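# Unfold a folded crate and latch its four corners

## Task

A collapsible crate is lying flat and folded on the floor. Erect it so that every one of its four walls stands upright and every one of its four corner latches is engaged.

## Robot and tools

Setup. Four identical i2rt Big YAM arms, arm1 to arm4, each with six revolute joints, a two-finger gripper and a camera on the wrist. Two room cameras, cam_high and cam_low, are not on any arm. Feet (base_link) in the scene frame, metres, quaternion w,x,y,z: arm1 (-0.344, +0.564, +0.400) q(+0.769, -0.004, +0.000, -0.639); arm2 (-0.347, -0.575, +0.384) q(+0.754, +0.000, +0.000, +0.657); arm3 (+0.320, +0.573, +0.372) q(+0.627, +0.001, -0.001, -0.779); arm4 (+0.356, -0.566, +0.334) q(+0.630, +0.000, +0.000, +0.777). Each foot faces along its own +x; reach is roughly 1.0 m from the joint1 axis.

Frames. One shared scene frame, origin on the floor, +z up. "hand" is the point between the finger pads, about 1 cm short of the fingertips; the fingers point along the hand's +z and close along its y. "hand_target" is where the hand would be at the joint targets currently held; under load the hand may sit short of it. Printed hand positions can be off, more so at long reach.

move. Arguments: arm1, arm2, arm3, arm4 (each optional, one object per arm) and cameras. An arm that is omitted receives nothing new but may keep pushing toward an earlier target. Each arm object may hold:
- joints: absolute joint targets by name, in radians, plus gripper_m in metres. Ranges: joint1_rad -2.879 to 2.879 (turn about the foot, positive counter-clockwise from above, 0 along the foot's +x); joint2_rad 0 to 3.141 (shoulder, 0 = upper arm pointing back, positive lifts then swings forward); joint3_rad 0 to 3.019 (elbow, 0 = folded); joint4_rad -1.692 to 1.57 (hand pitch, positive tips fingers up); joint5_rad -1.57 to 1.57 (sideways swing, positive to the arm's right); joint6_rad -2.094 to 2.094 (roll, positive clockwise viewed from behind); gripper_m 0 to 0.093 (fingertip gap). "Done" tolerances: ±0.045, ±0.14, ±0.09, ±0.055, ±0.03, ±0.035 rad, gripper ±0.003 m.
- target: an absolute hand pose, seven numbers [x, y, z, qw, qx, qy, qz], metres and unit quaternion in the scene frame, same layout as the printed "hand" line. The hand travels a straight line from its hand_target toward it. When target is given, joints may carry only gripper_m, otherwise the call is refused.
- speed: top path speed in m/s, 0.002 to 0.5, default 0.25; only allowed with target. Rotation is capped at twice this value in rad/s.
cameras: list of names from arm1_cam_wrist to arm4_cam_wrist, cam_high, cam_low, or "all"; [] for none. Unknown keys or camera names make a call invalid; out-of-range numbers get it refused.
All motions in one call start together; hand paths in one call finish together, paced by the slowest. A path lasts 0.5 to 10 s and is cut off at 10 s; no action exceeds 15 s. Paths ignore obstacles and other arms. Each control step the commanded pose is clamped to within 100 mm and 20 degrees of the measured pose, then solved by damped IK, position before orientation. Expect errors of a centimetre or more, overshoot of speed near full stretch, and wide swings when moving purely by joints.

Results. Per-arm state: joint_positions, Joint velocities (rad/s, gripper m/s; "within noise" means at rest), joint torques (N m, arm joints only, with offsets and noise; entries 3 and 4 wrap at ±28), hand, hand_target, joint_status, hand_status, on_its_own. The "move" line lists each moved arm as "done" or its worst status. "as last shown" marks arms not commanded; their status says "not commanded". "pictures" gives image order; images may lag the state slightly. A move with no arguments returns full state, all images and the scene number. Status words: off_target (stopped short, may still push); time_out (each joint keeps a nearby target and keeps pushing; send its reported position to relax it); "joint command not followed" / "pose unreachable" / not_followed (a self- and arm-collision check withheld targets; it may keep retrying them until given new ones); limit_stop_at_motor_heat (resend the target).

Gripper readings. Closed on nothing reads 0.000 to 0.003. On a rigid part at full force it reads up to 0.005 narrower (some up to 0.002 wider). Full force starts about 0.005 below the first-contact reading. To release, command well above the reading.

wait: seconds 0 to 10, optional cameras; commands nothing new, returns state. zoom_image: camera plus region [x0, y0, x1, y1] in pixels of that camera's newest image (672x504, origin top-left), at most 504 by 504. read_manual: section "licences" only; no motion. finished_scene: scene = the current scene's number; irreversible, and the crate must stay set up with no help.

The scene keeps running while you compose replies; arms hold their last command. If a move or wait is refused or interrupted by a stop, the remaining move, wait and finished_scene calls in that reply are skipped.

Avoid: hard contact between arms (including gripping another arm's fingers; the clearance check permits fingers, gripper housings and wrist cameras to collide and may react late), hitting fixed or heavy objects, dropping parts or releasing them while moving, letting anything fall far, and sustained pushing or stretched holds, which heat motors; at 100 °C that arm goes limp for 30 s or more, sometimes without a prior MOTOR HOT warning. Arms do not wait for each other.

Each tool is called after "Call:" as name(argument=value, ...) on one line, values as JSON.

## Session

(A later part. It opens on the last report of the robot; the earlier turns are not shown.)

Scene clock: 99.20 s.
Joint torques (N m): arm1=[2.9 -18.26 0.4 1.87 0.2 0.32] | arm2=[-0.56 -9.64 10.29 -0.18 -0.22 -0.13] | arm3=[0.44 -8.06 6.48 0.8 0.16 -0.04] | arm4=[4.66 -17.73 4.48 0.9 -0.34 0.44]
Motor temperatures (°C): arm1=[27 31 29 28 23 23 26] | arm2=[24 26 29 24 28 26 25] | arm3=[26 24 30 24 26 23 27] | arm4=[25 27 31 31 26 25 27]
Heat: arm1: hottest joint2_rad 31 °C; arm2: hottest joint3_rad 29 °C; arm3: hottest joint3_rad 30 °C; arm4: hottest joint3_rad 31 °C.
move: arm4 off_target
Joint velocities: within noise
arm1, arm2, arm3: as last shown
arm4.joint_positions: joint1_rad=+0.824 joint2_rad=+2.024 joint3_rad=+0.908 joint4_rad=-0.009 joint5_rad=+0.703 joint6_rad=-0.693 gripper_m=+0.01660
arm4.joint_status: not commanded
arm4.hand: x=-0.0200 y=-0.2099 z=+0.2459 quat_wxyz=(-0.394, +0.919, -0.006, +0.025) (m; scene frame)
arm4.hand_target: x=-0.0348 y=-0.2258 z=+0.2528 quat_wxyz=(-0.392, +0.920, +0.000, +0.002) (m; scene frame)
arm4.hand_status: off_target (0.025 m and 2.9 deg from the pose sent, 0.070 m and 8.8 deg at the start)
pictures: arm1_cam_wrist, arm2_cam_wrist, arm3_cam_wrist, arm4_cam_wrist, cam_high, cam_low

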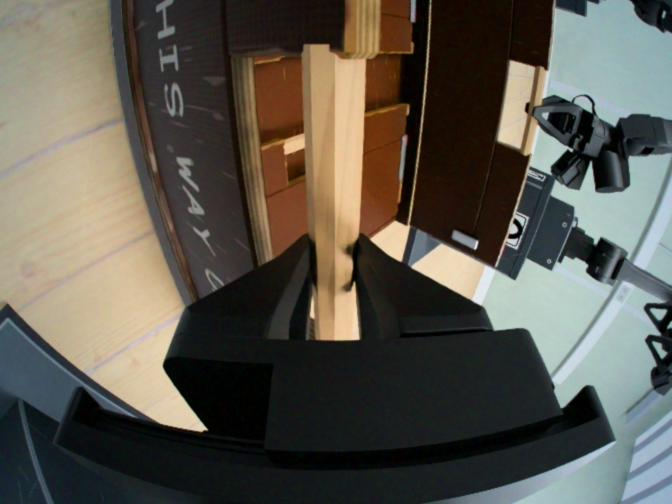

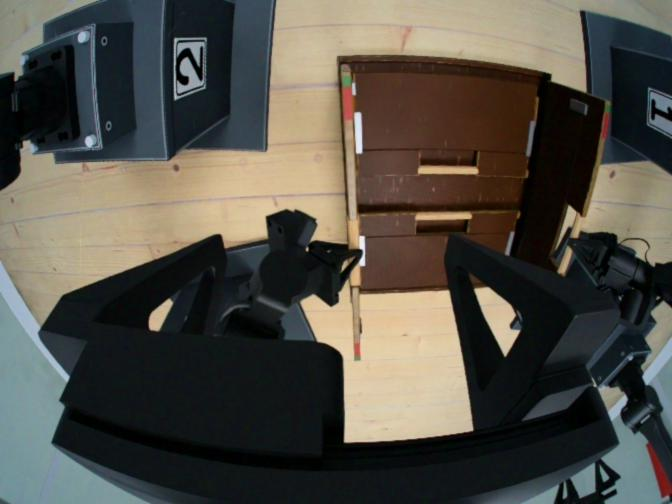

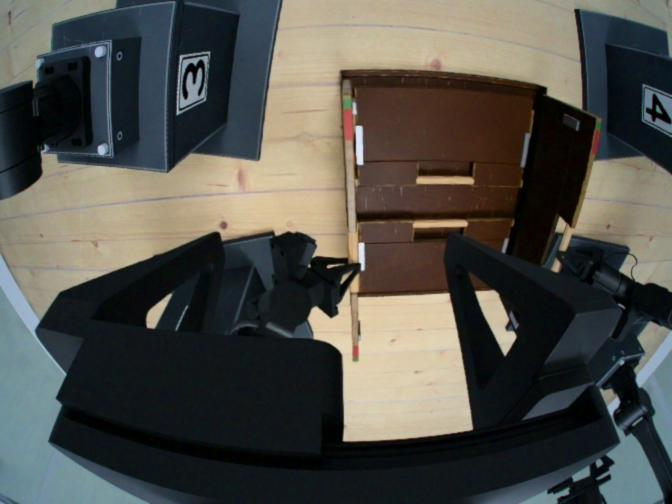

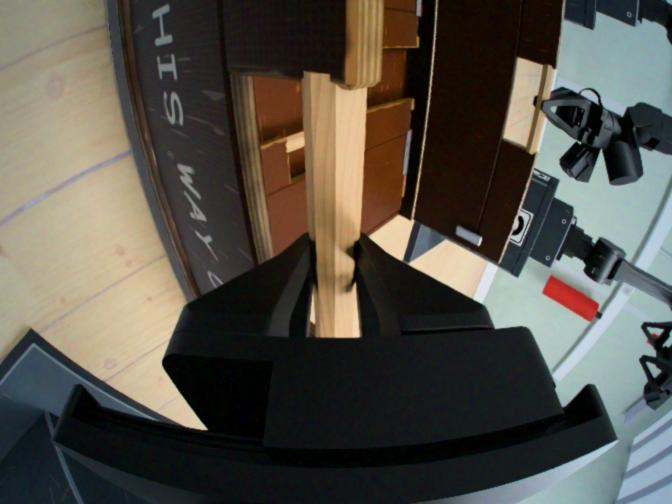

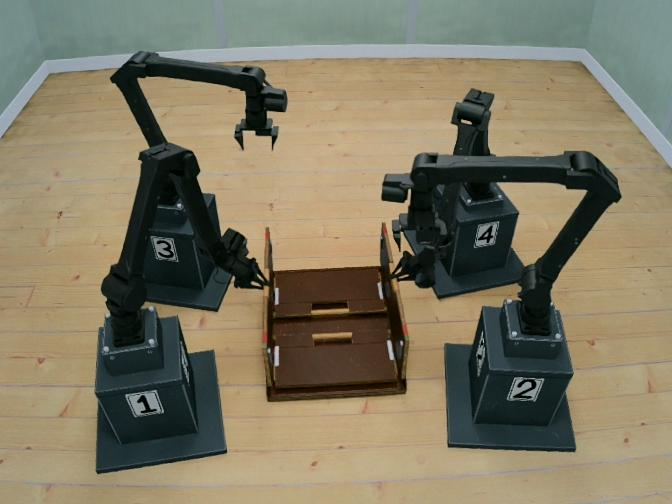

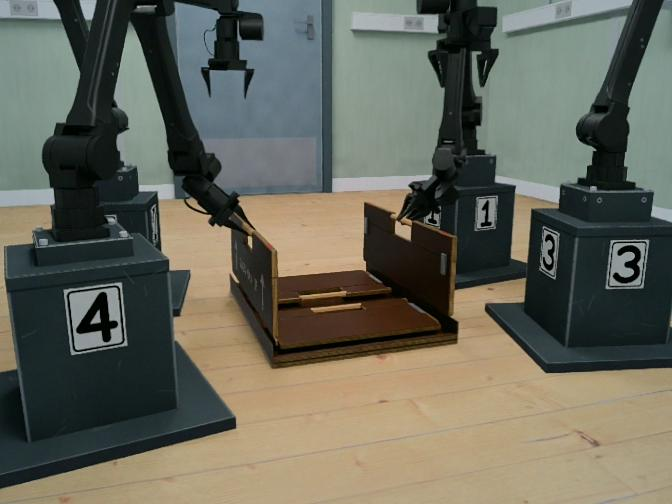

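Call:
move(arm3={"target":[0.03,-0.005,0.4,0,0.707,0.707,0],"speed":0.4})

Call:
move(arm3={"target":[0.02,-0.02,0.2,0,0.707,0.707,0],"speed":0.3,"joints":{"gripper_m":0.06}}, cameras=["arm3_cam_wrist","cam_low","cam_high"])

Scene clock: 106.03 s.
Joint torques (N m): arm1=[2.55 -17.96 0.43 1.83 0.25 0.36] | arm2=[-0.62 -9.64 10.3 -0.18 -0.22 -0.13] | arm3=[-1.2 -17.67 10.39 -0.21 0.16 0.16] | arm4=[4.66 -17.67 4.48 0.91 -0.34 0.43]
Motor temperatures (°C): arm1=[27 31 29 28 23 23 26] | arm2=[24 26 29 24 28 26 25] | arm3=[26 24 31 24 26 23 27] | arm4=[25 28 30 31 26 25 27]
Heat: arm1: hottest joint2_rad 31 °C; arm2: hottest joint3_rad 29 °C; arm3: hottest joint3_rad 31 °C; arm4: hottest joint4_rad 31 °C.
move: arm3 off_target
Joint velocities: within noise
arm1, arm2, arm4: as last shown
arm3.joint_positions: joint1_rad=-0.242 joint2_rad=+2.116 joint3_rad=+1.742 joint4_rad=-1.199 joint5_rad=-0.003 joint6_rad=-0.482 gripper_m=+0.09398
arm3.joint_status: not commanded
arm3.hand: x=+0.0413 y=+0.0073 z=+0.4022 quat_wxyz=(-0.002, -0.698, -0.716, -0.003) (m; scene frame)
arm3.hand_target: x=+0.0308 y=-0.0017 z=+0.3980 quat_wxyz=(-0.002, -0.705, -0.709, -0.001) (m; scene frame)
arm3.hand_status: off_target (0.017 m and 1.4 deg from the pose sent, 0.377 m and 88.3 deg at the start)
pictures: none

Scene clock: 107.73 s.
Joint torques (N m): arm1=[3.49 -18.14 0.4 1.84 0.22 0.33] | arm2=[-0.62 -9.64 10.29 -0.17 -0.22 -0.13] | arm3=[-1.67 -20.19 8.44 0.51 0.2 0.15] | arm4=[4.6 -17.67 4.48 0.9 -0.34 0.43]
Motor temperatures (°C): arm1=[27 31 29 28 23 23 26] | arm2=[24 26 29 24 28 26 25] | arm3=[26 25 31 24 26 23 27] | arm4=[25 28 30 31 26 25 27]
Heat: arm1: hottest joint2_rad 31 °C; arm2: hottest joint3_rad 29 °C; arm3: hottest joint3_rad 31 °C; arm4: hottest joint4_rad 31 °C.
move: arm3 off_target
Joint velocities: within noise
arm1, arm2, arm4: as last shown
arm3.joint_positions: joint1_rad=-0.242 joint2_rad=+2.452 joint3_rad=+1.773 joint4_rad=-0.917 joint5_rad=-0.001 joint6_rad=-0.473 gripper_m=+0.06012
arm3.joint_status: all done
arm3.hand: x=+0.0343 y=-0.0077 z=+0.2018 quat_wxyz=(+0.002, -0.702, -0.712, -0.013) (m; scene frame)
arm3.hand_target: x=+0.0208 y=-0.0181 z=+0.2008 quat_wxyz=(+0.000, -0.709, -0.705, +0.001) (m; scene frame)
arm3.hand_status: off_target (0.019 m and 1.8 deg from the pose sent, 0.205 m and 1.4 deg at the start)
pictures: arm3_cam_wrist, cam_high, cam_low

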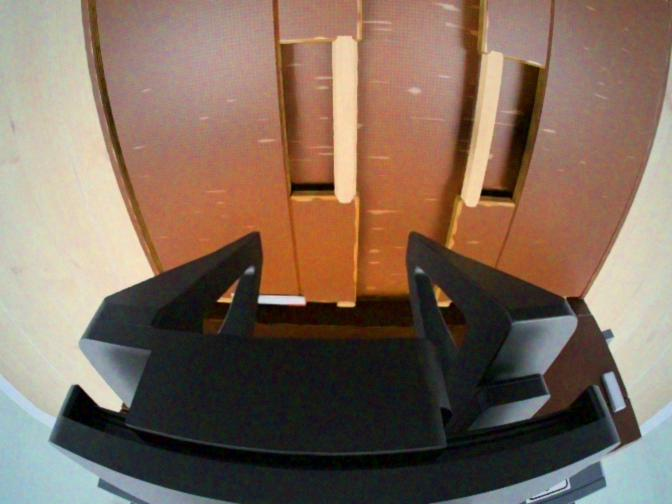

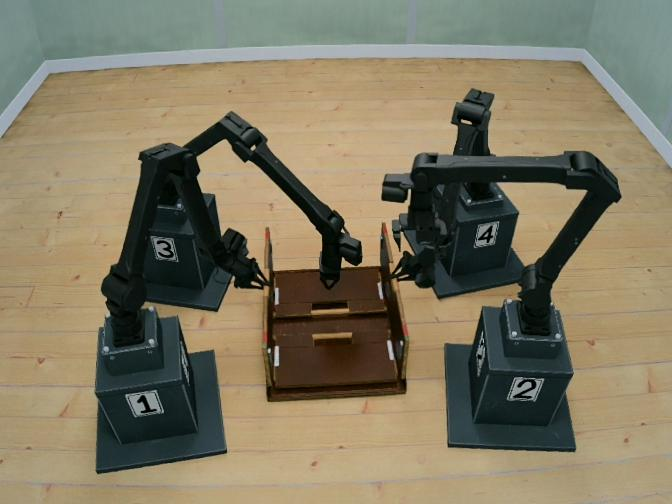

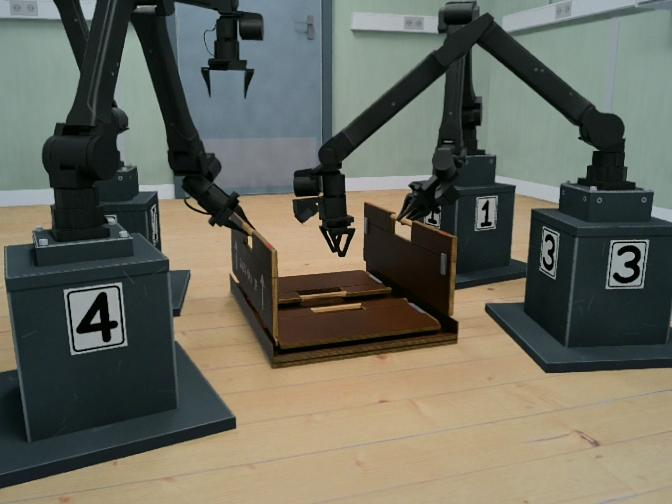

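Call:
move(arm3={"target":[0.012,-0.018,0.085,0,0.707,0.707,0],"speed":0.2}, cameras=["arm3_cam_wrist"])

Scene clock: 110.90 s.
Joint torques (N m): arm1=[3.14 -18.02 0.44 1.66 0.2 0.35] | arm2=[-0.62 -9.64 10.3 -0.17 -0.22 -0.13] | arm3=[-1.2 -19.9 7.69 0.51 0.2 -0.01] | arm4=[4.66 -17.73 4.48 0.9 -0.34 0.43]
Motor temperatures (°C): arm1=[27 31 29 28 23 23 26] | arm2=[24 26 29 24 28 26 25] | arm3=[26 25 31 24 26 23 27] | arm4=[25 28 30 31 26 25 28]
Heat: arm1: hottest joint2_rad 31 °C; arm2: hottest joint3_rad 29 °C; arm3: hottest joint3_rad 31 °C; arm4: hottest joint4_rad 31 °C.
move: arm3 off_target
Joint velocities: within noise
arm1, arm2, arm4: as last shown
arm3.joint_positions: joint1_rad=-0.255 joint2_rad=+2.676 joint3_rad=+1.886 joint4_rad=-0.796 joint5_rad=-0.001 joint6_rad=-0.473 gripper_m=+0.06012
arm3.joint_status: not commanded
arm3.hand: x=+0.0239 y=-0.0111 z=+0.0912 quat_wxyz=(+0.001, -0.706, -0.708, -0.008) (m; scene frame)
arm3.hand_target: x=+0.0126 y=-0.0160 z=+0.0847 quat_wxyz=(+0.000, -0.707, -0.707, -0.001) (m; scene frame)
arm3.hand_status: off_target (0.015 m and 1.0 deg from the pose sent, 0.119 m and 1.8 deg at the start)
pictures: arm3_cam_wrist

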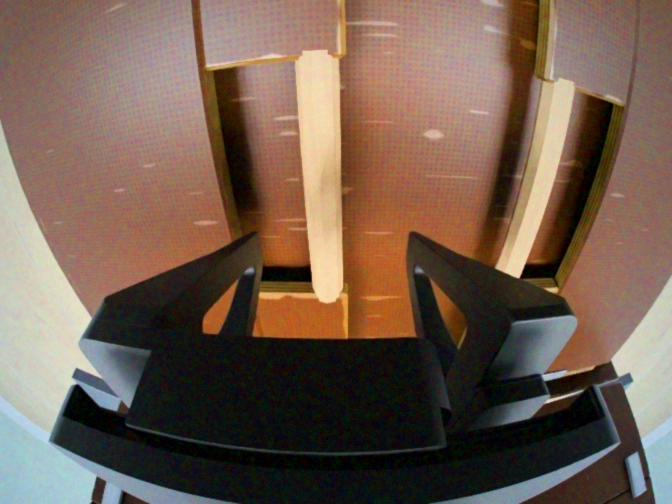

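Call:
move(arm3={"target":[0.014,-0.018,0.03,0,0.707,0.707,0],"speed":0.08})

Call:
move(arm3={"joints":{"gripper_m":0.004}}, cameras=["arm3_cam_wrist","cam_low"])

Call:
zoom_image(camera="cam_low", region=[220, 200, 470, 380])

Scene clock: 113.70 s.
Joint torques (N m): arm1=[2.84 -18.37 0.53 2 0.21 0.36] | arm2=[-0.56 -9.7 10.3 -0.18 -0.22 -0.13] | arm3=[-1.44 -19.55 7.6 0.61 0.21 0.03] | arm4=[4.66 -17.67 4.48 0.9 -0.34 0.43]
Motor temperatures (°C): arm1=[27 31 29 28 23 23 26] | arm2=[24 26 29 24 28 26 25] | arm3=[26 25 31 24 26 23 27] | arm4=[25 28 30 31 26 25 28]
Heat: arm1: hottest joint2_rad 31 °C; arm2: hottest joint3_rad 29 °C; arm3: hottest joint3_rad 31 °C; arm4: hottest joint4_rad 31 °C.
move: arm3 off_target
Joint velocities: within noise
arm1, arm2, arm4: as last shown
arm3.joint_positions: joint1_rad=-0.255 joint2_rad=+2.786 joint3_rad=+1.970 joint4_rad=-0.764 joint5_rad=+0.000 joint6_rad=-0.473 gripper_m=+0.06012
arm3.joint_status: not commanded
arm3.hand: x=+0.0219 y=-0.0147 z=+0.0429 quat_wxyz=(+0.000, -0.706, -0.708, -0.005) (m; scene frame)
arm3.hand_target: x=+0.0144 y=-0.0169 z=+0.0305 quat_wxyz=(+0.000, -0.707, -0.707, +0.000) (m; scene frame)
arm3.hand_status: off_target (0.016 m and 0.6 deg from the pose sent, 0.062 m and 1.0 deg at the start)
pictures: none

Scene clock: 114.50 s.
Joint torques (N m): arm1=[2.78 -17.79 0.44 1.84 0.21 0.35] | arm2=[-0.62 -9.64 10.32 -0.18 -0.22 -0.13] | arm3=[-1.32 -19.9 7.47 0.88 0.28 0.06] | arm4=[4.66 -17.73 4.48 0.9 -0.34 0.43]
Motor temperatures (°C): arm1=[27 31 29 28 23 23 26] | arm2=[24 26 29 24 28 26 25] | arm3=[26 25 31 24 26 23 27] | arm4=[25 28 30 31 26 25 28]
Heat: arm1: hottest joint2_rad 31 °C; arm2: hottest joint3_rad 29 °C; arm3: hottest joint3_rad 31 °C; arm4: hottest joint4_rad 31 °C.
move: arm3 off_target
Joint velocities: within noise
arm1, arm2, arm4: as last shown
arm3.joint_positions: joint1_rad=-0.244 joint2_rad=+2.786 joint3_rad=+1.970 joint4_rad=-0.770 joint5_rad=-0.011 joint6_rad=-0.487 gripper_m=+0.01645
arm3.joint_status: gripper_m off_target (ended at +0.01648, target +0.00400)
arm3.hand: x=+0.0306 y=-0.0173 z=+0.0430 quat_wxyz=(-0.004, -0.697, -0.717, -0.010) (m; scene frame)
arm3.hand_target: x=+0.0195 y=-0.0199 z=+0.0309 quat_wxyz=(-0.004, -0.701, -0.713, -0.001) (m; scene frame)
arm3.hand_status: not commanded
pictures: arm3_cam_wrist, cam_low

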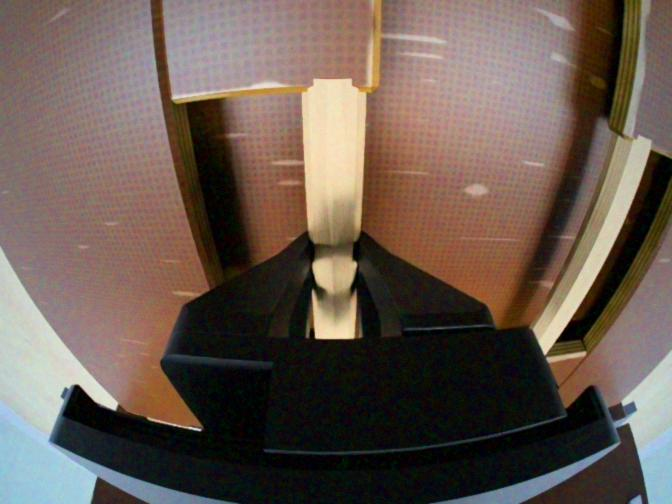

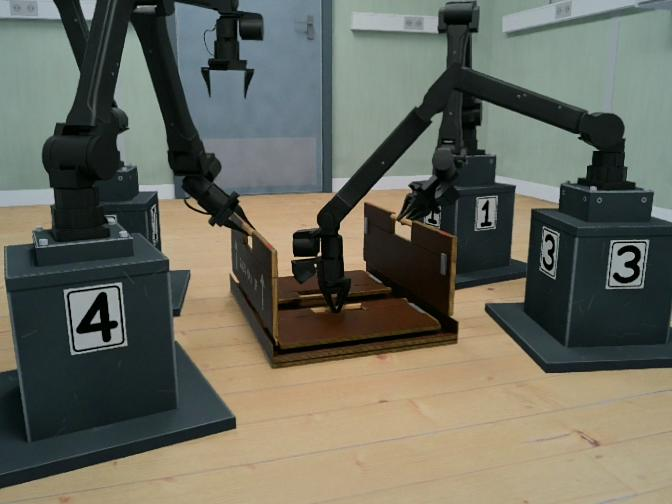

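Scaled by 2.016 from the camera's 672x504 image, which has a finer 960x720 frame.

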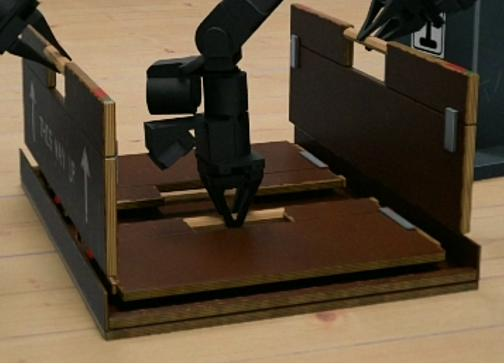

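Call:
move(arm3={"target":[0.038,-0.02,0.148,-0.077,0.703,0.703,-0.077],"speed":0.1}, cameras=["cam_low","arm3_cam_wrist"])

Scene clock: 117.43 s.
Joint torques (N m): arm1=[3.08 -17.9 0.55 1.83 0.21 0.35] | arm2=[-0.62 -9.64 10.32 -0.17 -0.22 -0.13] | arm3=[-0.79 -25.93 3.67 -0.23 0.23 0.19] | arm4=[4.66 -17.67 4.48 0.91 -0.34 0.43]
Motor temperatures (°C): arm1=[27 31 29 28 23 23 26] | arm2=[24 26 29 24 28 26 25] | arm3=[26 26 31 24 26 23 27] | arm4=[25 29 30 31 26 25 28]
Heat: arm1: hottest joint2_rad 31 °C; arm2: hottest joint3_rad 29 °C; arm3: hottest joint3_rad 31 °C; arm4: hottest joint4_rad 31 °C.
move: arm3 off_target
Joint velocities: within noise
arm1, arm2, arm4: as last shown
arm3.joint_positions: joint1_rad=-0.169 joint2_rad=+2.587 joint3_rad=+1.745 joint4_rad=-0.661 joint5_rad=+0.213 joint6_rad=-0.412 gripper_m=+0.01647
arm3.joint_status: not commanded
arm3.hand: x=+0.0427 y=-0.0156 z=+0.1144 quat_wxyz=(+0.085, -0.696, -0.710, +0.070) (m; scene frame)
arm3.hand_target: x=+0.0370 y=-0.0228 z=+0.1467 quat_wxyz=(+0.080, -0.702, -0.703, +0.082) (m; scene frame)
arm3.hand_status: off_target (0.034 m and 1.6 deg from the pose sent, 0.105 m and 13.7 deg at the start)
pictures: arm3_cam_wrist, cam_low

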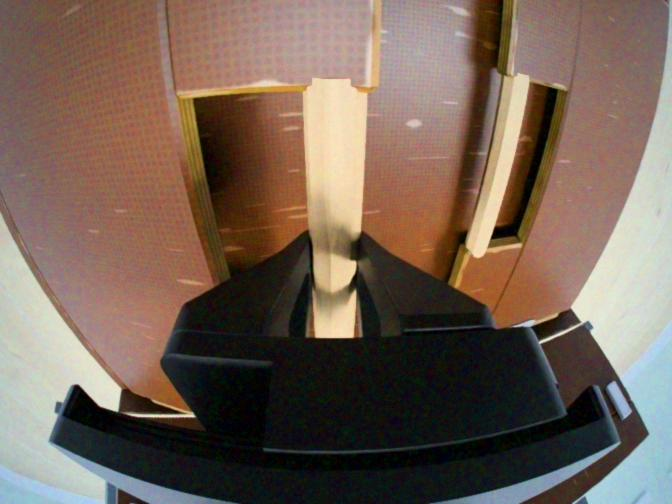

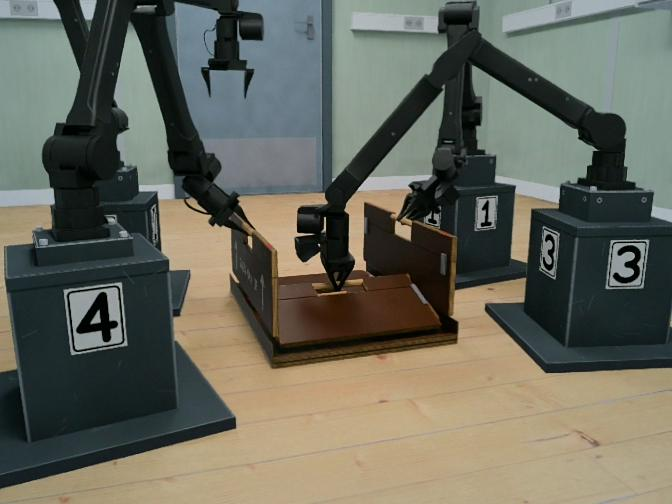

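Call:
move(arm3={"target":[0.104,-0.02,0.23,-0.153,0.690,0.690,-0.153],"speed":0.1}, cameras=["cam_low"])

Call:
move(arm3={"target":[0.185,-0.018,0.265,-0.230,0.6685,0.6685,-0.230],"speed":0.1}, cameras=["cam_low","cam_high","arm3_cam_wrist"])

Scene clock: 120.97 s.
Joint torques (N m): arm1=[2.43 -17.79 0.68 1.91 0.27 0.32] | arm2=[-0.56 -9.7 10.3 -0.18 -0.22 -0.13] | arm3=[0.67 -23.88 4.19 -0.62 0.29 0.32] | arm4=[4.6 -17.73 4.49 0.88 -0.37 0.42]
Motor temperatures (°C): arm1=[27 31 29 28 23 23 26] | arm2=[24 26 29 24 28 26 25] | arm3=[26 26 30 24 26 23 27] | arm4=[25 29 29 31 26 25 28]
Heat: arm1: hottest joint2_rad 31 °C; arm2: hottest joint3_rad 29 °C; arm3: hottest joint3_rad 30 °C; arm4: hottest joint4_rad 31 °C.
move: arm3 off_target
Joint velocities: within noise
arm1.joint_positions: joint1_rad=+0.746 joint2_rad=+2.180 joint3_rad=+0.758 joint4_rad=+0.385 joint5_rad=+0.637 joint6_rad=-0.804 gripper_m=+0.01710
arm1.joint_status: not commanded
arm1.hand: x=-0.0386 y=+0.2056 z=+0.2404 quat_wxyz=(+0.014, -0.006, -0.919, +0.395) (m; scene frame)
arm1.hand_target: x=-0.0310 y=+0.2209 z=+0.2423 quat_wxyz=(+0.002, +0.000, -0.920, +0.393) (m; scene frame)
arm1.hand_status: not commanded
arm2.joint_positions: joint1_rad=-0.129 joint2_rad=+1.308 joint3_rad=+1.131 joint4_rad=-1.443 joint5_rad=+0.001 joint6_rad=-1.826 gripper_m=+0.09398
arm2.joint_status: not commanded
arm2.hand: x=-0.2537 y=-0.2347 z=+0.5835 quat_wxyz=(+0.023, +1.000, -0.005, -0.005) (m; scene frame)
arm2.hand_target: x=-0.2488 y=-0.2225 z=+0.5985 quat_wxyz=(+0.008, +1.000, -0.003, -0.003) (m; scene frame)
arm2.hand_status: not commanded
arm3.joint_positions: joint1_rad=-0.035 joint2_rad=+2.387 joint3_rad=+1.558 joint4_rad=-0.650 joint5_rad=+0.422 joint6_rad=-0.280 gripper_m=+0.01629
arm3.joint_status: not commanded
arm3.hand: x=+0.0967 y=-0.0126 z=+0.1975 quat_wxyz=(+0.158, -0.688, -0.694, +0.142) (m; scene frame)
arm3.hand_target: x=+0.1030 y=-0.0198 z=+0.2280 quat_wxyz=(+0.151, -0.692, -0.690, +0.151) (m; scene frame)
arm3.hand_status: off_target (0.034 m and 1.6 deg from the pose sent, 0.131 m and 12.5 deg at the start)
arm4.joint_positions: joint1_rad=+0.826 joint2_rad=+2.024 joint3_rad=+0.908 joint4_rad=-0.009 joint5_rad=+0.703 joint6_rad=-0.691 gripper_m=+0.01660
arm4.joint_status: not commanded
arm4.hand: x=-0.0205 y=-0.2105 z=+0.2459 quat_wxyz=(-0.394, +0.919, -0.006, +0.024) (m; scene frame)
arm4.hand_target: x=-0.0352 y=-0.2262 z=+0.2527 quat_wxyz=(-0.391, +0.920, +0.000, +0.001) (m; scene frame)
arm4.hand_status: not commanded
pictures: cam_low

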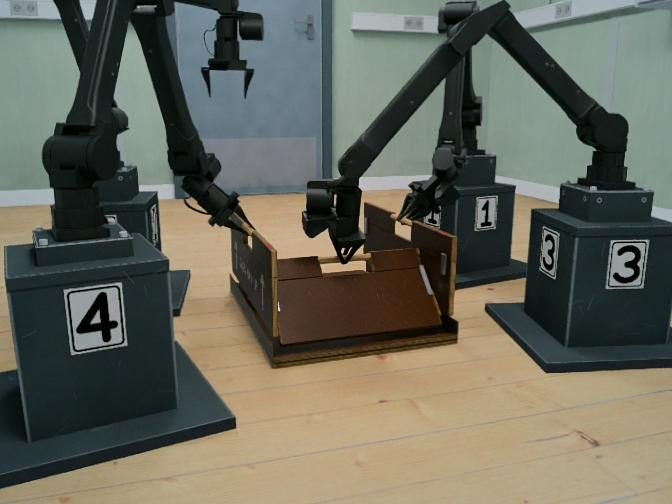

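Scene clock: 122.77 s.
Joint torques (N m): arm1=[2.55 -18.67 0.34 1.98 0.24 0.3] | arm2=[-0.56 -9.64 10.29 -0.17 -0.22 -0.14] | arm3=[2.43 -23.71 4.19 -0.88 0.03 0.38] | arm4=[4.54 -17.73 4.52 0.9 -0.4 0.41]
Motor temperatures (°C): arm1=[27 31 29 28 23 23 26] | arm2=[24 26 29 24 28 26 25] | arm3=[26 27 30 24 26 23 27] | arm4=[25 29 29 31 26 25 28]
Heat: arm1: hottest joint2_rad 31 °C; arm2: hottest joint3_rad 29 °C; arm3: hottest joint3_rad 30 °C; arm4: hottest joint4_rad 31 °C.
move: arm3 off_target
Joint velocities: within noise
arm1, arm2: as last shown
arm3.joint_positions: joint1_rad=+0.127 joint2_rad=+2.332 joint3_rad=+1.503 joint4_rad=-0.715 joint5_rad=+0.689 joint6_rad=-0.086 gripper_m=+0.01629
arm3.joint_status: not commanded
arm3.hand: x=+0.1577 y=-0.0101 z=+0.2387 quat_wxyz=(+0.250, -0.670, -0.662, +0.226) (m; scene frame)
arm3.hand_target: x=+0.1776 y=-0.0171 z=+0.2648 quat_wxyz=(+0.235, -0.670, -0.665, +0.232) (m; scene frame)
arm3.hand_status: off_target (0.039 m and 2.4 deg from the pose sent, 0.111 m and 13.6 deg at the start)
arm4.joint_positions: joint1_rad=+0.826 joint2_rad=+2.024 joint3_rad=+0.908 joint4_rad=-0.009 joint5_rad=+0.705 joint6_rad=-0.690 gripper_m=+0.01660
arm4.joint_status: not commanded
arm4.hand: x=-0.0203 y=-0.2103 z=+0.2461 quat_wxyz=(-0.394, +0.919, -0.007, +0.024) (m; scene frame)
arm4.hand_target: x=-0.0351 y=-0.2257 z=+0.2529 quat_wxyz=(-0.392, +0.920, +0.000, +0.001) (m; scene frame)
arm4.hand_status: not commanded
pictures: arm3_cam_wrist, cam_high, cam_low

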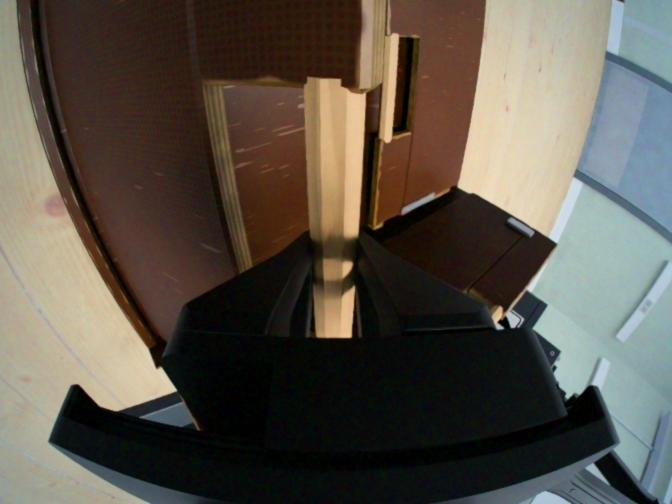

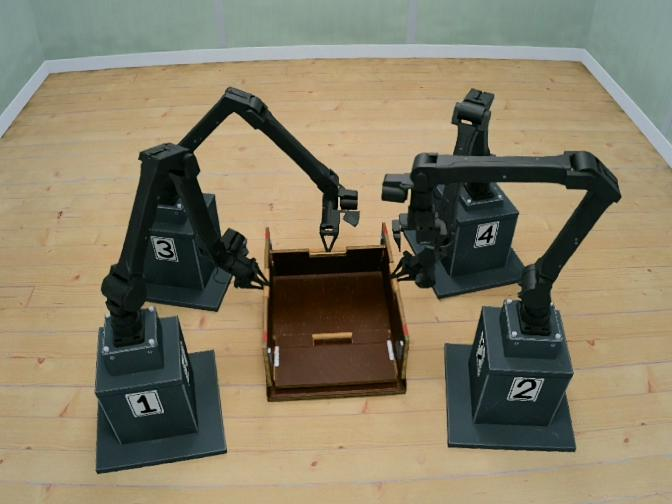

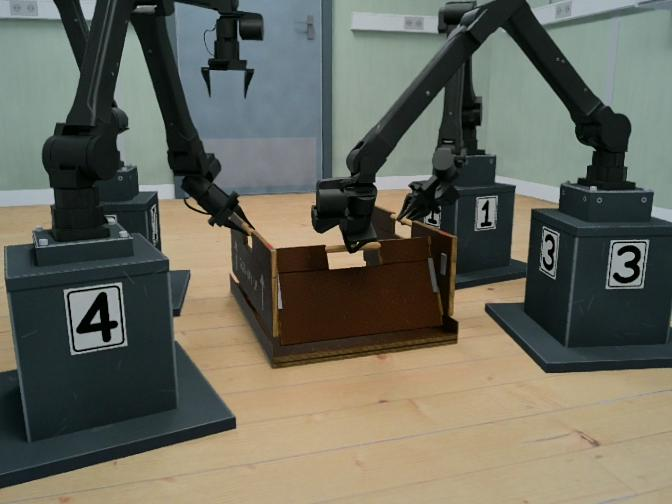

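Call:
move(arm3={"target":[0.228,-0.016,0.277,-0.26,0.657,0.657,-0.26],"speed":0.1})

Call:
move(arm3={"target":[0.272,-0.016,0.275,-0.282,0.648,0.648,-0.282],"speed":0.08}, cameras=["cam_low","cam_high","arm3_cam_wrist"])

Call:
zoom_image(camera="cam_low", region=[220, 200, 470, 380])

Call:
zoom_image(camera="cam_high", region=[237, 210, 437, 410])

Scene clock: 126.13 s.
Joint torques (N m): arm1=[2.78 -17.79 0.5 1.96 0.22 0.35] | arm2=[-0.62 -9.7 10.3 -0.17 -0.22 -0.14] | arm3=[2.49 -22.24 5.05 -1.18 -0.22 0.31] | arm4=[4.48 -17.67 4.53 0.9 -0.42 0.41]
Motor temperatures (°C): arm1=[27 31 29 28 23 23 26] | arm2=[24 26 29 24 28 26 25] | arm3=[26 27 30 24 26 23 28] | arm4=[25 29 29 31 26 25 28]
Heat: arm1: hottest joint2_rad 31 °C; arm2: hottest joint3_rad 29 °C; arm3: hottest joint3_rad 30 °C; arm4: hottest joint4_rad 31 °C.
move: arm3 off_target
Joint velocities: within noise
arm1, arm2: as last shown
arm3.joint_positions: joint1_rad=+0.223 joint2_rad=+2.325 joint3_rad=+1.503 joint4_rad=-0.799 joint5_rad=+0.776 joint6_rad=+0.041 gripper_m=+0.01631
arm3.joint_status: not commanded
arm3.hand: x=+0.2024 y=-0.0080 z=+0.2535 quat_wxyz=(+0.277, -0.659, -0.650, +0.257) (m; scene frame)
arm3.hand_target: x=+0.2270 y=-0.0164 z=+0.2760 quat_wxyz=(+0.260, -0.657, -0.658, +0.260) (m; scene frame)
arm3.hand_status: off_target (0.036 m and 2.1 deg from the pose sent, 0.080 m and 4.4 deg at the start)
arm4.joint_positions: joint1_rad=+0.827 joint2_rad=+2.024 joint3_rad=+0.908 joint4_rad=-0.009 joint5_rad=+0.705 joint6_rad=-0.690 gripper_m=+0.01660
arm4.joint_status: not commanded
arm4.hand: x=-0.0209 y=-0.2109 z=+0.2461 quat_wxyz=(-0.395, +0.919, -0.006, +0.024) (m; scene frame)
arm4.hand_target: x=-0.0355 y=-0.2262 z=+0.2528 quat_wxyz=(-0.392, +0.920, +0.000, +0.001) (m; scene frame)
arm4.hand_status: not commanded
pictures: none

Scene clock: 127.50 s.
Joint torques (N m): arm1=[2.73 -18.26 0.55 1.92 0.25 0.34] | arm2=[-0.62 -9.7 10.28 -0.18 -0.22 -0.13] | arm3=[2.96 -20.78 7.12 -2.06 0.18 0.42] | arm4=[4.25 -17.55 4.77 0.9 -0.47 0.38]
Motor temperatures (°C): arm1=[27 31 29 28 23 23 26] | arm2=[24 26 29 24 27 26 25] | arm3=[26 27 30 24 26 23 28] | arm4=[25 29 29 31 26 25 28]
Heat: arm1: hottest joint2_rad 31 °C; arm2: hottest joint3_rad 29 °C; arm3: hottest joint3_rad 30 °C; arm4: hottest joint4_rad 31 °C.
move: arm3 off_target
Joint velocities: within noise
arm1, arm2: as last shown
arm1.hand_target: x=-0.0311 y=+0.2208 z=+0.2423 quat_wxyz=(+0.002, +0.000, -0.920, +0.393) (m; scene frame)
arm3.joint_positions: joint1_rad=+0.307 joint2_rad=+2.335 joint3_rad=+1.521 joint4_rad=-0.886 joint5_rad=+0.829 joint6_rad=+0.165 gripper_m=+0.01632
arm3.joint_status: not commanded
arm3.hand: x=+0.2445 y=-0.0062 z=+0.2602 quat_wxyz=(+0.292, -0.652, -0.641, +0.281) (m; scene frame)
arm3.hand_target: x=+0.2709 y=-0.0162 z=+0.2750 quat_wxyz=(+0.282, -0.648, -0.648, +0.284) (m; scene frame)
arm3.hand_status: off_target (0.033 m and 1.4 deg from the pose sent, 0.073 m and 3.2 deg at the start)
arm4.joint_positions: joint1_rad=+0.830 joint2_rad=+2.022 joint3_rad=+0.905 joint4_rad=-0.009 joint5_rad=+0.706 joint6_rad=-0.686 gripper_m=+0.01661
arm4.joint_status: not commanded
arm4.hand: x=-0.0207 y=-0.2126 z=+0.2462 quat_wxyz=(-0.395, +0.918, -0.006, +0.024) (m; scene frame)
arm4.hand_target: x=-0.0356 y=-0.2261 z=+0.2529 quat_wxyz=(-0.392, +0.920, +0.000, +0.001) (m; scene frame)
arm4.hand_status: not commanded
pictures: arm3_cam_wrist, cam_high, cam_low

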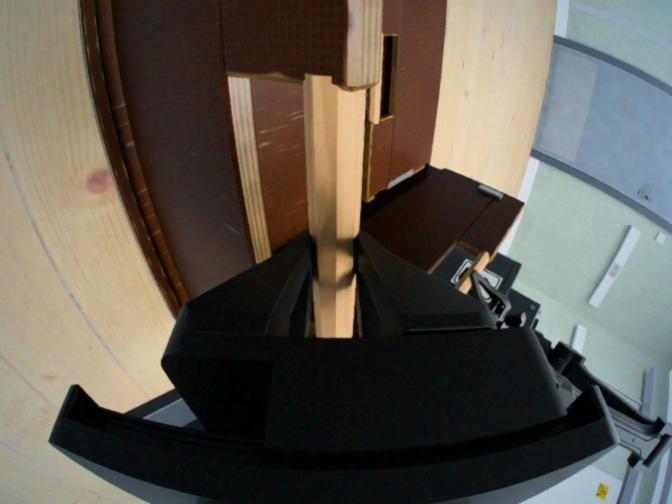

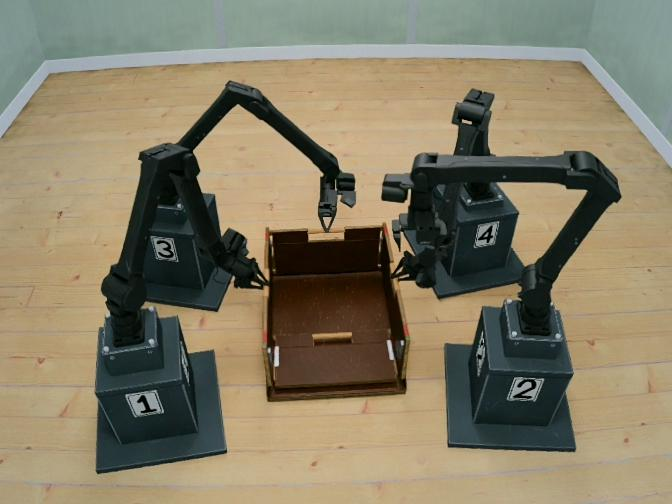

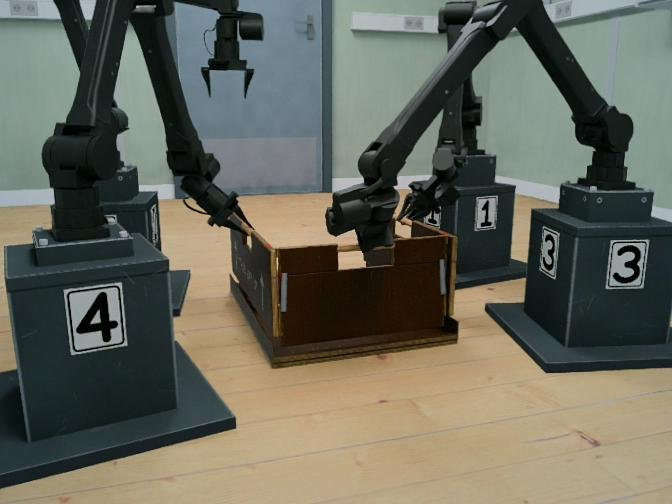

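Scaled by 2.016 from the camera's 672x504 image, which has a finer 960x720 frame.

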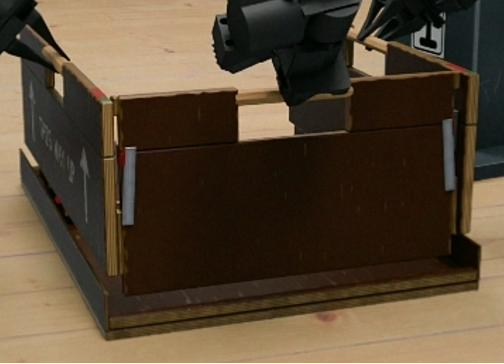

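Scaled by 2.520 from the camera's 672x504 image, which has a finer 960x720 frame.

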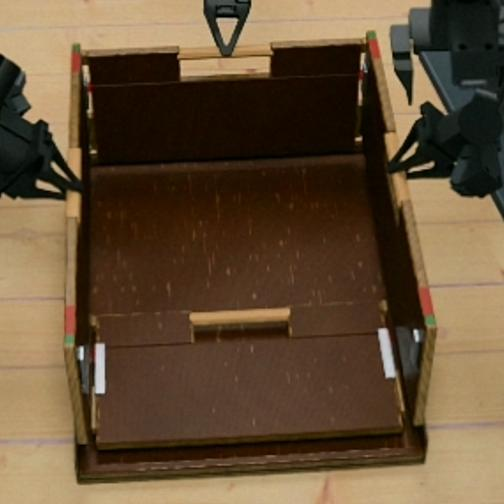

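Call:
move(arm3={"target":[0.305,-0.016,0.273,-0.282,0.648,0.648,-0.282],"speed":0.06}, cameras=["cam_low","cam_high"])

Call:
zoom_image(camera="cam_low", region=[220, 200, 470, 380])

Call:
zoom_image(camera="cam_high", region=[247, 210, 407, 290])

Scene clock: 130.07 s.
Joint torques (N m): arm1=[2.49 -18.73 0.49 1.87 0.19 0.33] | arm2=[-0.62 -9.7 10.3 -0.2 -0.22 -0.13] | arm3=[5.77 -20.37 7.08 -2.15 -0.2 0.56] | arm4=[4.25 -17.55 4.81 0.9 -0.51 0.38]
Motor temperatures (°C): arm1=[27 31 29 28 23 23 26] | arm2=[24 26 30 24 27 26 25] | arm3=[26 27 30 24 26 23 28] | arm4=[25 29 29 31 26 25 28]
Heat: arm1: hottest joint2_rad 31 °C; arm2: hottest joint3_rad 30 °C; arm3: hottest joint3_rad 30 °C; arm4: hottest joint4_rad 31 °C.
move: arm3 off_target
Joint velocities: within noise
arm1, arm2: as last shown
arm1.hand_target: x=-0.0314 y=+0.2206 z=+0.2423 quat_wxyz=(+0.002, +0.000, -0.920, +0.392) (m; scene frame)
arm3.joint_positions: joint1_rad=+0.328 joint2_rad=+2.352 joint3_rad=+1.553 joint4_rad=-0.954 joint5_rad=+0.827 joint6_rad=+0.225 gripper_m=+0.01632
arm3.joint_status: not commanded
arm3.hand: x=+0.2570 y=-0.0058 z=+0.2604 quat_wxyz=(+0.298, -0.656, -0.635, +0.277) (m; scene frame)
arm3.hand_target: x=+0.3039 y=-0.0149 z=+0.2725 quat_wxyz=(+0.281, -0.648, -0.649, +0.283) (m; scene frame)
arm3.hand_status: off_target (0.051 m and 2.6 deg from the pose sent, 0.063 m and 1.4 deg at the start)
arm4.joint_positions: joint1_rad=+0.830 joint2_rad=+2.022 joint3_rad=+0.905 joint4_rad=-0.009 joint5_rad=+0.708 joint6_rad=-0.686 gripper_m=+0.01661
arm4.joint_status: not commanded
arm4.hand: x=-0.0205 y=-0.2124 z=+0.2463 quat_wxyz=(-0.395, +0.918, -0.006, +0.024) (m; scene frame)
arm4.hand_target: x=-0.0357 y=-0.2260 z=+0.2531 quat_wxyz=(-0.392, +0.920, +0.000, +0.001) (m; scene frame)
arm4.hand_status: not commanded
pictures: cam_high, cam_low

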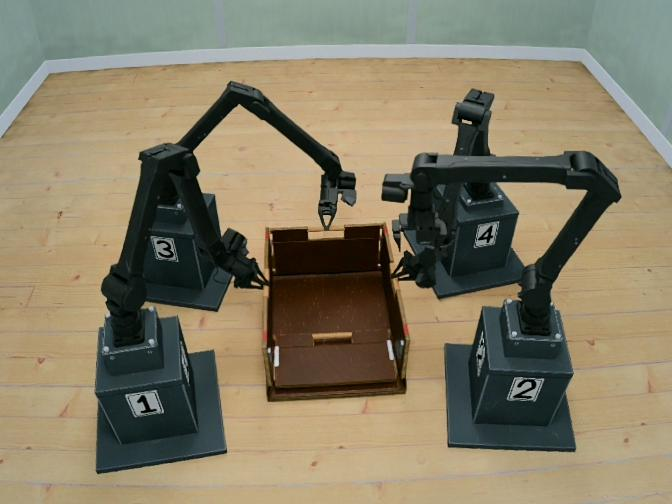

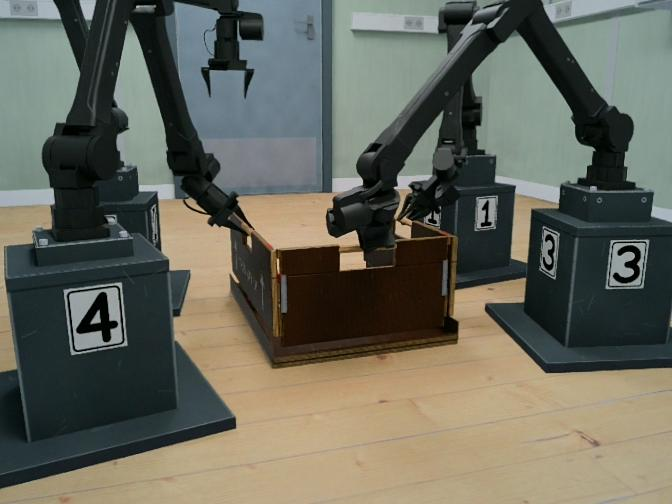

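Scaled by 2.016 from the camera's 672x504 image, which has a finer 960x720 frame.

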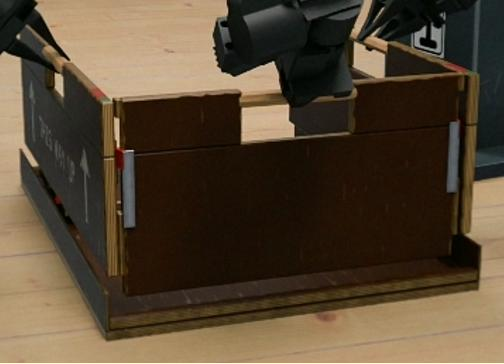

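Scaled by 3.150 from the camera's 672x504 image, which has a finer 960x720 frame.

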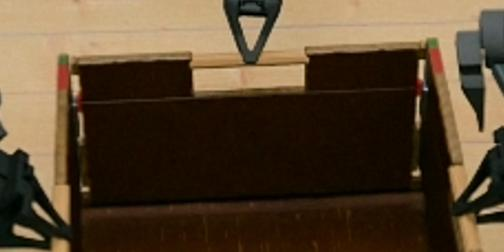

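Call:
move(cameras=["all"])

Call:
zoom_image(camera="cam_low", region=[265, 235, 305, 325])

Call:
zoom_image(camera="cam_low", region=[420, 220, 470, 320])

Call:
zoom_image(camera="arm2_cam_wrist", region=[320, 40, 640, 380])

Call:
zoom_image(camera="arm4_cam_wrist", region=[100, 0, 660, 280])

Scene clock: 132.53 s.
Joint torques (N m): arm1=[3.14 -17.85 0.43 2.02 0.22 0.31] | arm2=[-0.56 -9.64 10.29 -0.18 -0.21 -0.14] | arm3=[5.13 -19.96 7.06 -2.39 -0.2 0.56] | arm4=[4.25 -17.55 4.79 0.88 -0.51 0.38]
Motor temperatures (°C): arm1=[27 31 29 28 23 23 26] | arm2=[24 26 30 24 27 26 25] | arm3=[26 27 30 24 26 23 28] | arm4=[25 29 29 31 26 25 28]
Heat: arm1: hottest joint2_rad 31 °C; arm2: hottest joint3_rad 30 °C; arm3: hottest joint3_rad 30 °C; arm4: hottest joint4_rad 31 °C.
Joint velocities: within noise
arm1.joint_positions: joint1_rad=+0.746 joint2_rad=+2.180 joint3_rad=+0.758 joint4_rad=+0.385 joint5_rad=+0.637 joint6_rad=-0.804 gripper_m=+0.01710
arm1.joint_status: not commanded
arm1.hand: x=-0.0386 y=+0.2056 z=+0.2404 quat_wxyz=(+0.014, -0.006, -0.919, +0.395) (m; scene frame)
arm1.hand_target: x=-0.0314 y=+0.2206 z=+0.2423 quat_wxyz=(+0.002, +0.000, -0.920, +0.392) (m; scene frame)
arm1.hand_status: not commanded
arm2.joint_positions: joint1_rad=-0.129 joint2_rad=+1.308 joint3_rad=+1.131 joint4_rad=-1.443 joint5_rad=+0.001 joint6_rad=-1.826 gripper_m=+0.09398
arm2.joint_status: not commanded
arm2.hand: x=-0.2537 y=-0.2347 z=+0.5835 quat_wxyz=(+0.023, +1.000, -0.005, -0.005) (m; scene frame)
arm2.hand_target: x=-0.2488 y=-0.2225 z=+0.5985 quat_wxyz=(+0.008, +1.000, -0.003, -0.003) (m; scene frame)
arm2.hand_status: not commanded
arm3.joint_positions: joint1_rad=+0.328 joint2_rad=+2.352 joint3_rad=+1.553 joint4_rad=-0.955 joint5_rad=+0.827 joint6_rad=+0.225 gripper_m=+0.01632
arm3.joint_status: not commanded
arm3.hand: x=+0.2569 y=-0.0055 z=+0.2605 quat_wxyz=(+0.299, -0.656, -0.636, +0.277) (m; scene frame)
arm3.hand_target: x=+0.3039 y=-0.0146 z=+0.2725 quat_wxyz=(+0.281, -0.648, -0.649, +0.282) (m; scene frame)
arm3.hand_status: off_target (0.051 m and 2.6 deg from the pose sent, 0.063 m and 1.4 deg at the start)
arm4.joint_positions: joint1_rad=+0.830 joint2_rad=+2.022 joint3_rad=+0.905 joint4_rad=-0.009 joint5_rad=+0.708 joint6_rad=-0.686 gripper_m=+0.01661
arm4.joint_status: not commanded
arm4.hand: x=-0.0205 y=-0.2124 z=+0.2463 quat_wxyz=(-0.395, +0.918, -0.006, +0.024) (m; scene frame)
arm4.hand_target: x=-0.0357 y=-0.2260 z=+0.2531 quat_wxyz=(-0.392, +0.920, +0.000, +0.001) (m; scene frame)
arm4.hand_status: not commanded
pictures: arm1_cam_wrist, arm2_cam_wrist, arm3_cam_wrist, arm4_cam_wrist, cam_high, cam_low

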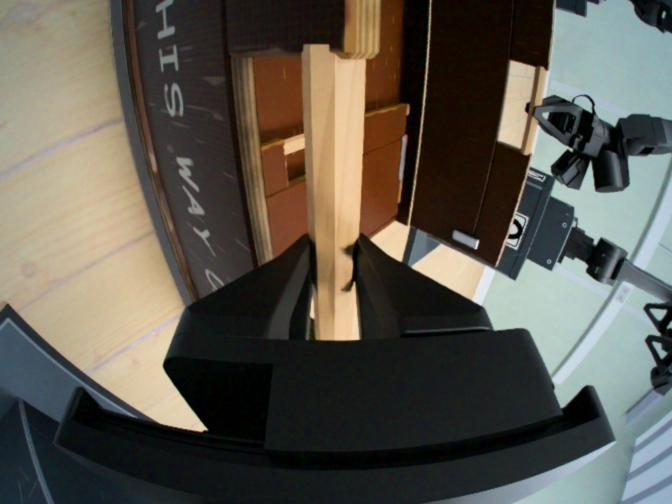

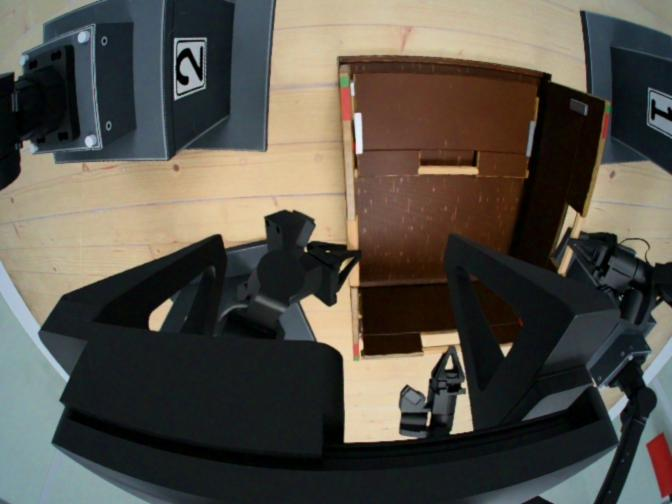

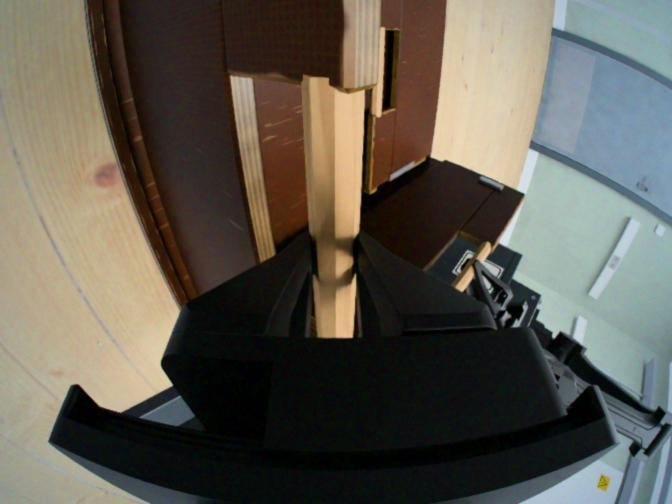

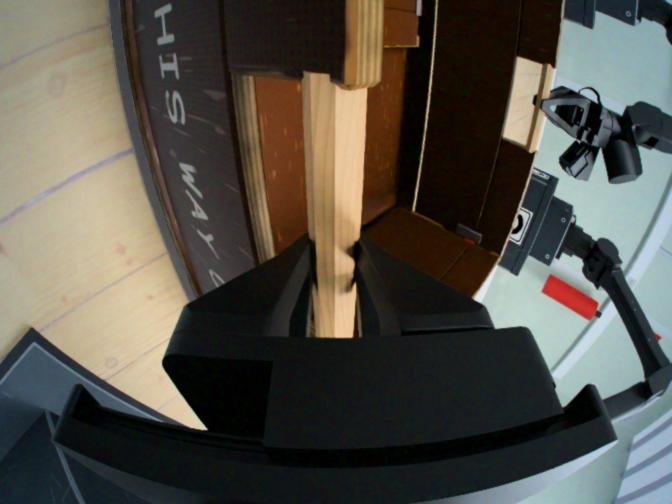

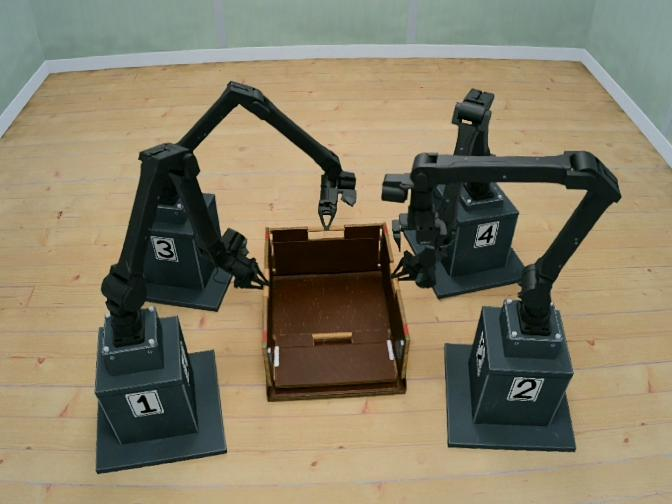

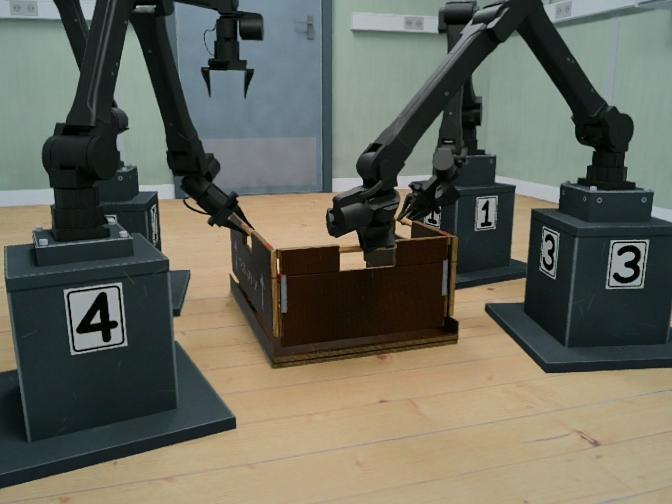

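Scaled by 5.600 from the camera's 672x504 image, which has a finer 960x720 frame.

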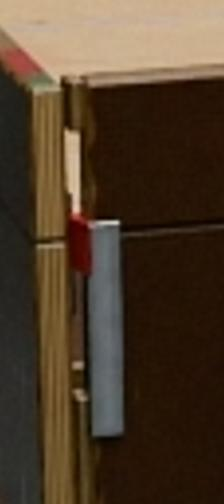

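Scaled by 5.040 from the camera's 672x504 image, which has a finer 960x720 frame.

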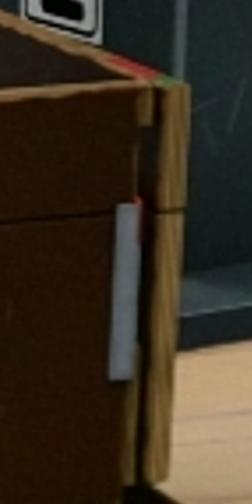

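Scaled by 1.482 from the camera's 672x504 image, which has a finer 960x720 frame.

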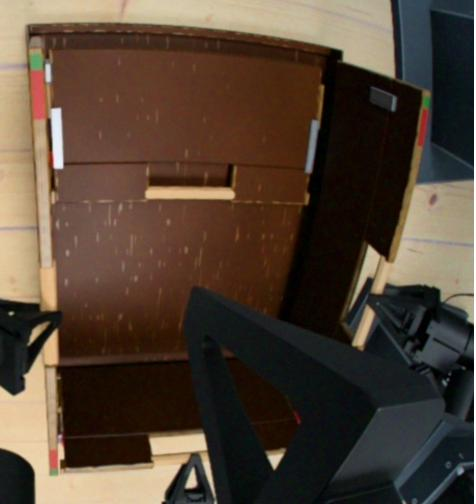

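Region (100, 0, 660, 280) is 560x280 pixels. A region can be at most 504 by 504 pixels.


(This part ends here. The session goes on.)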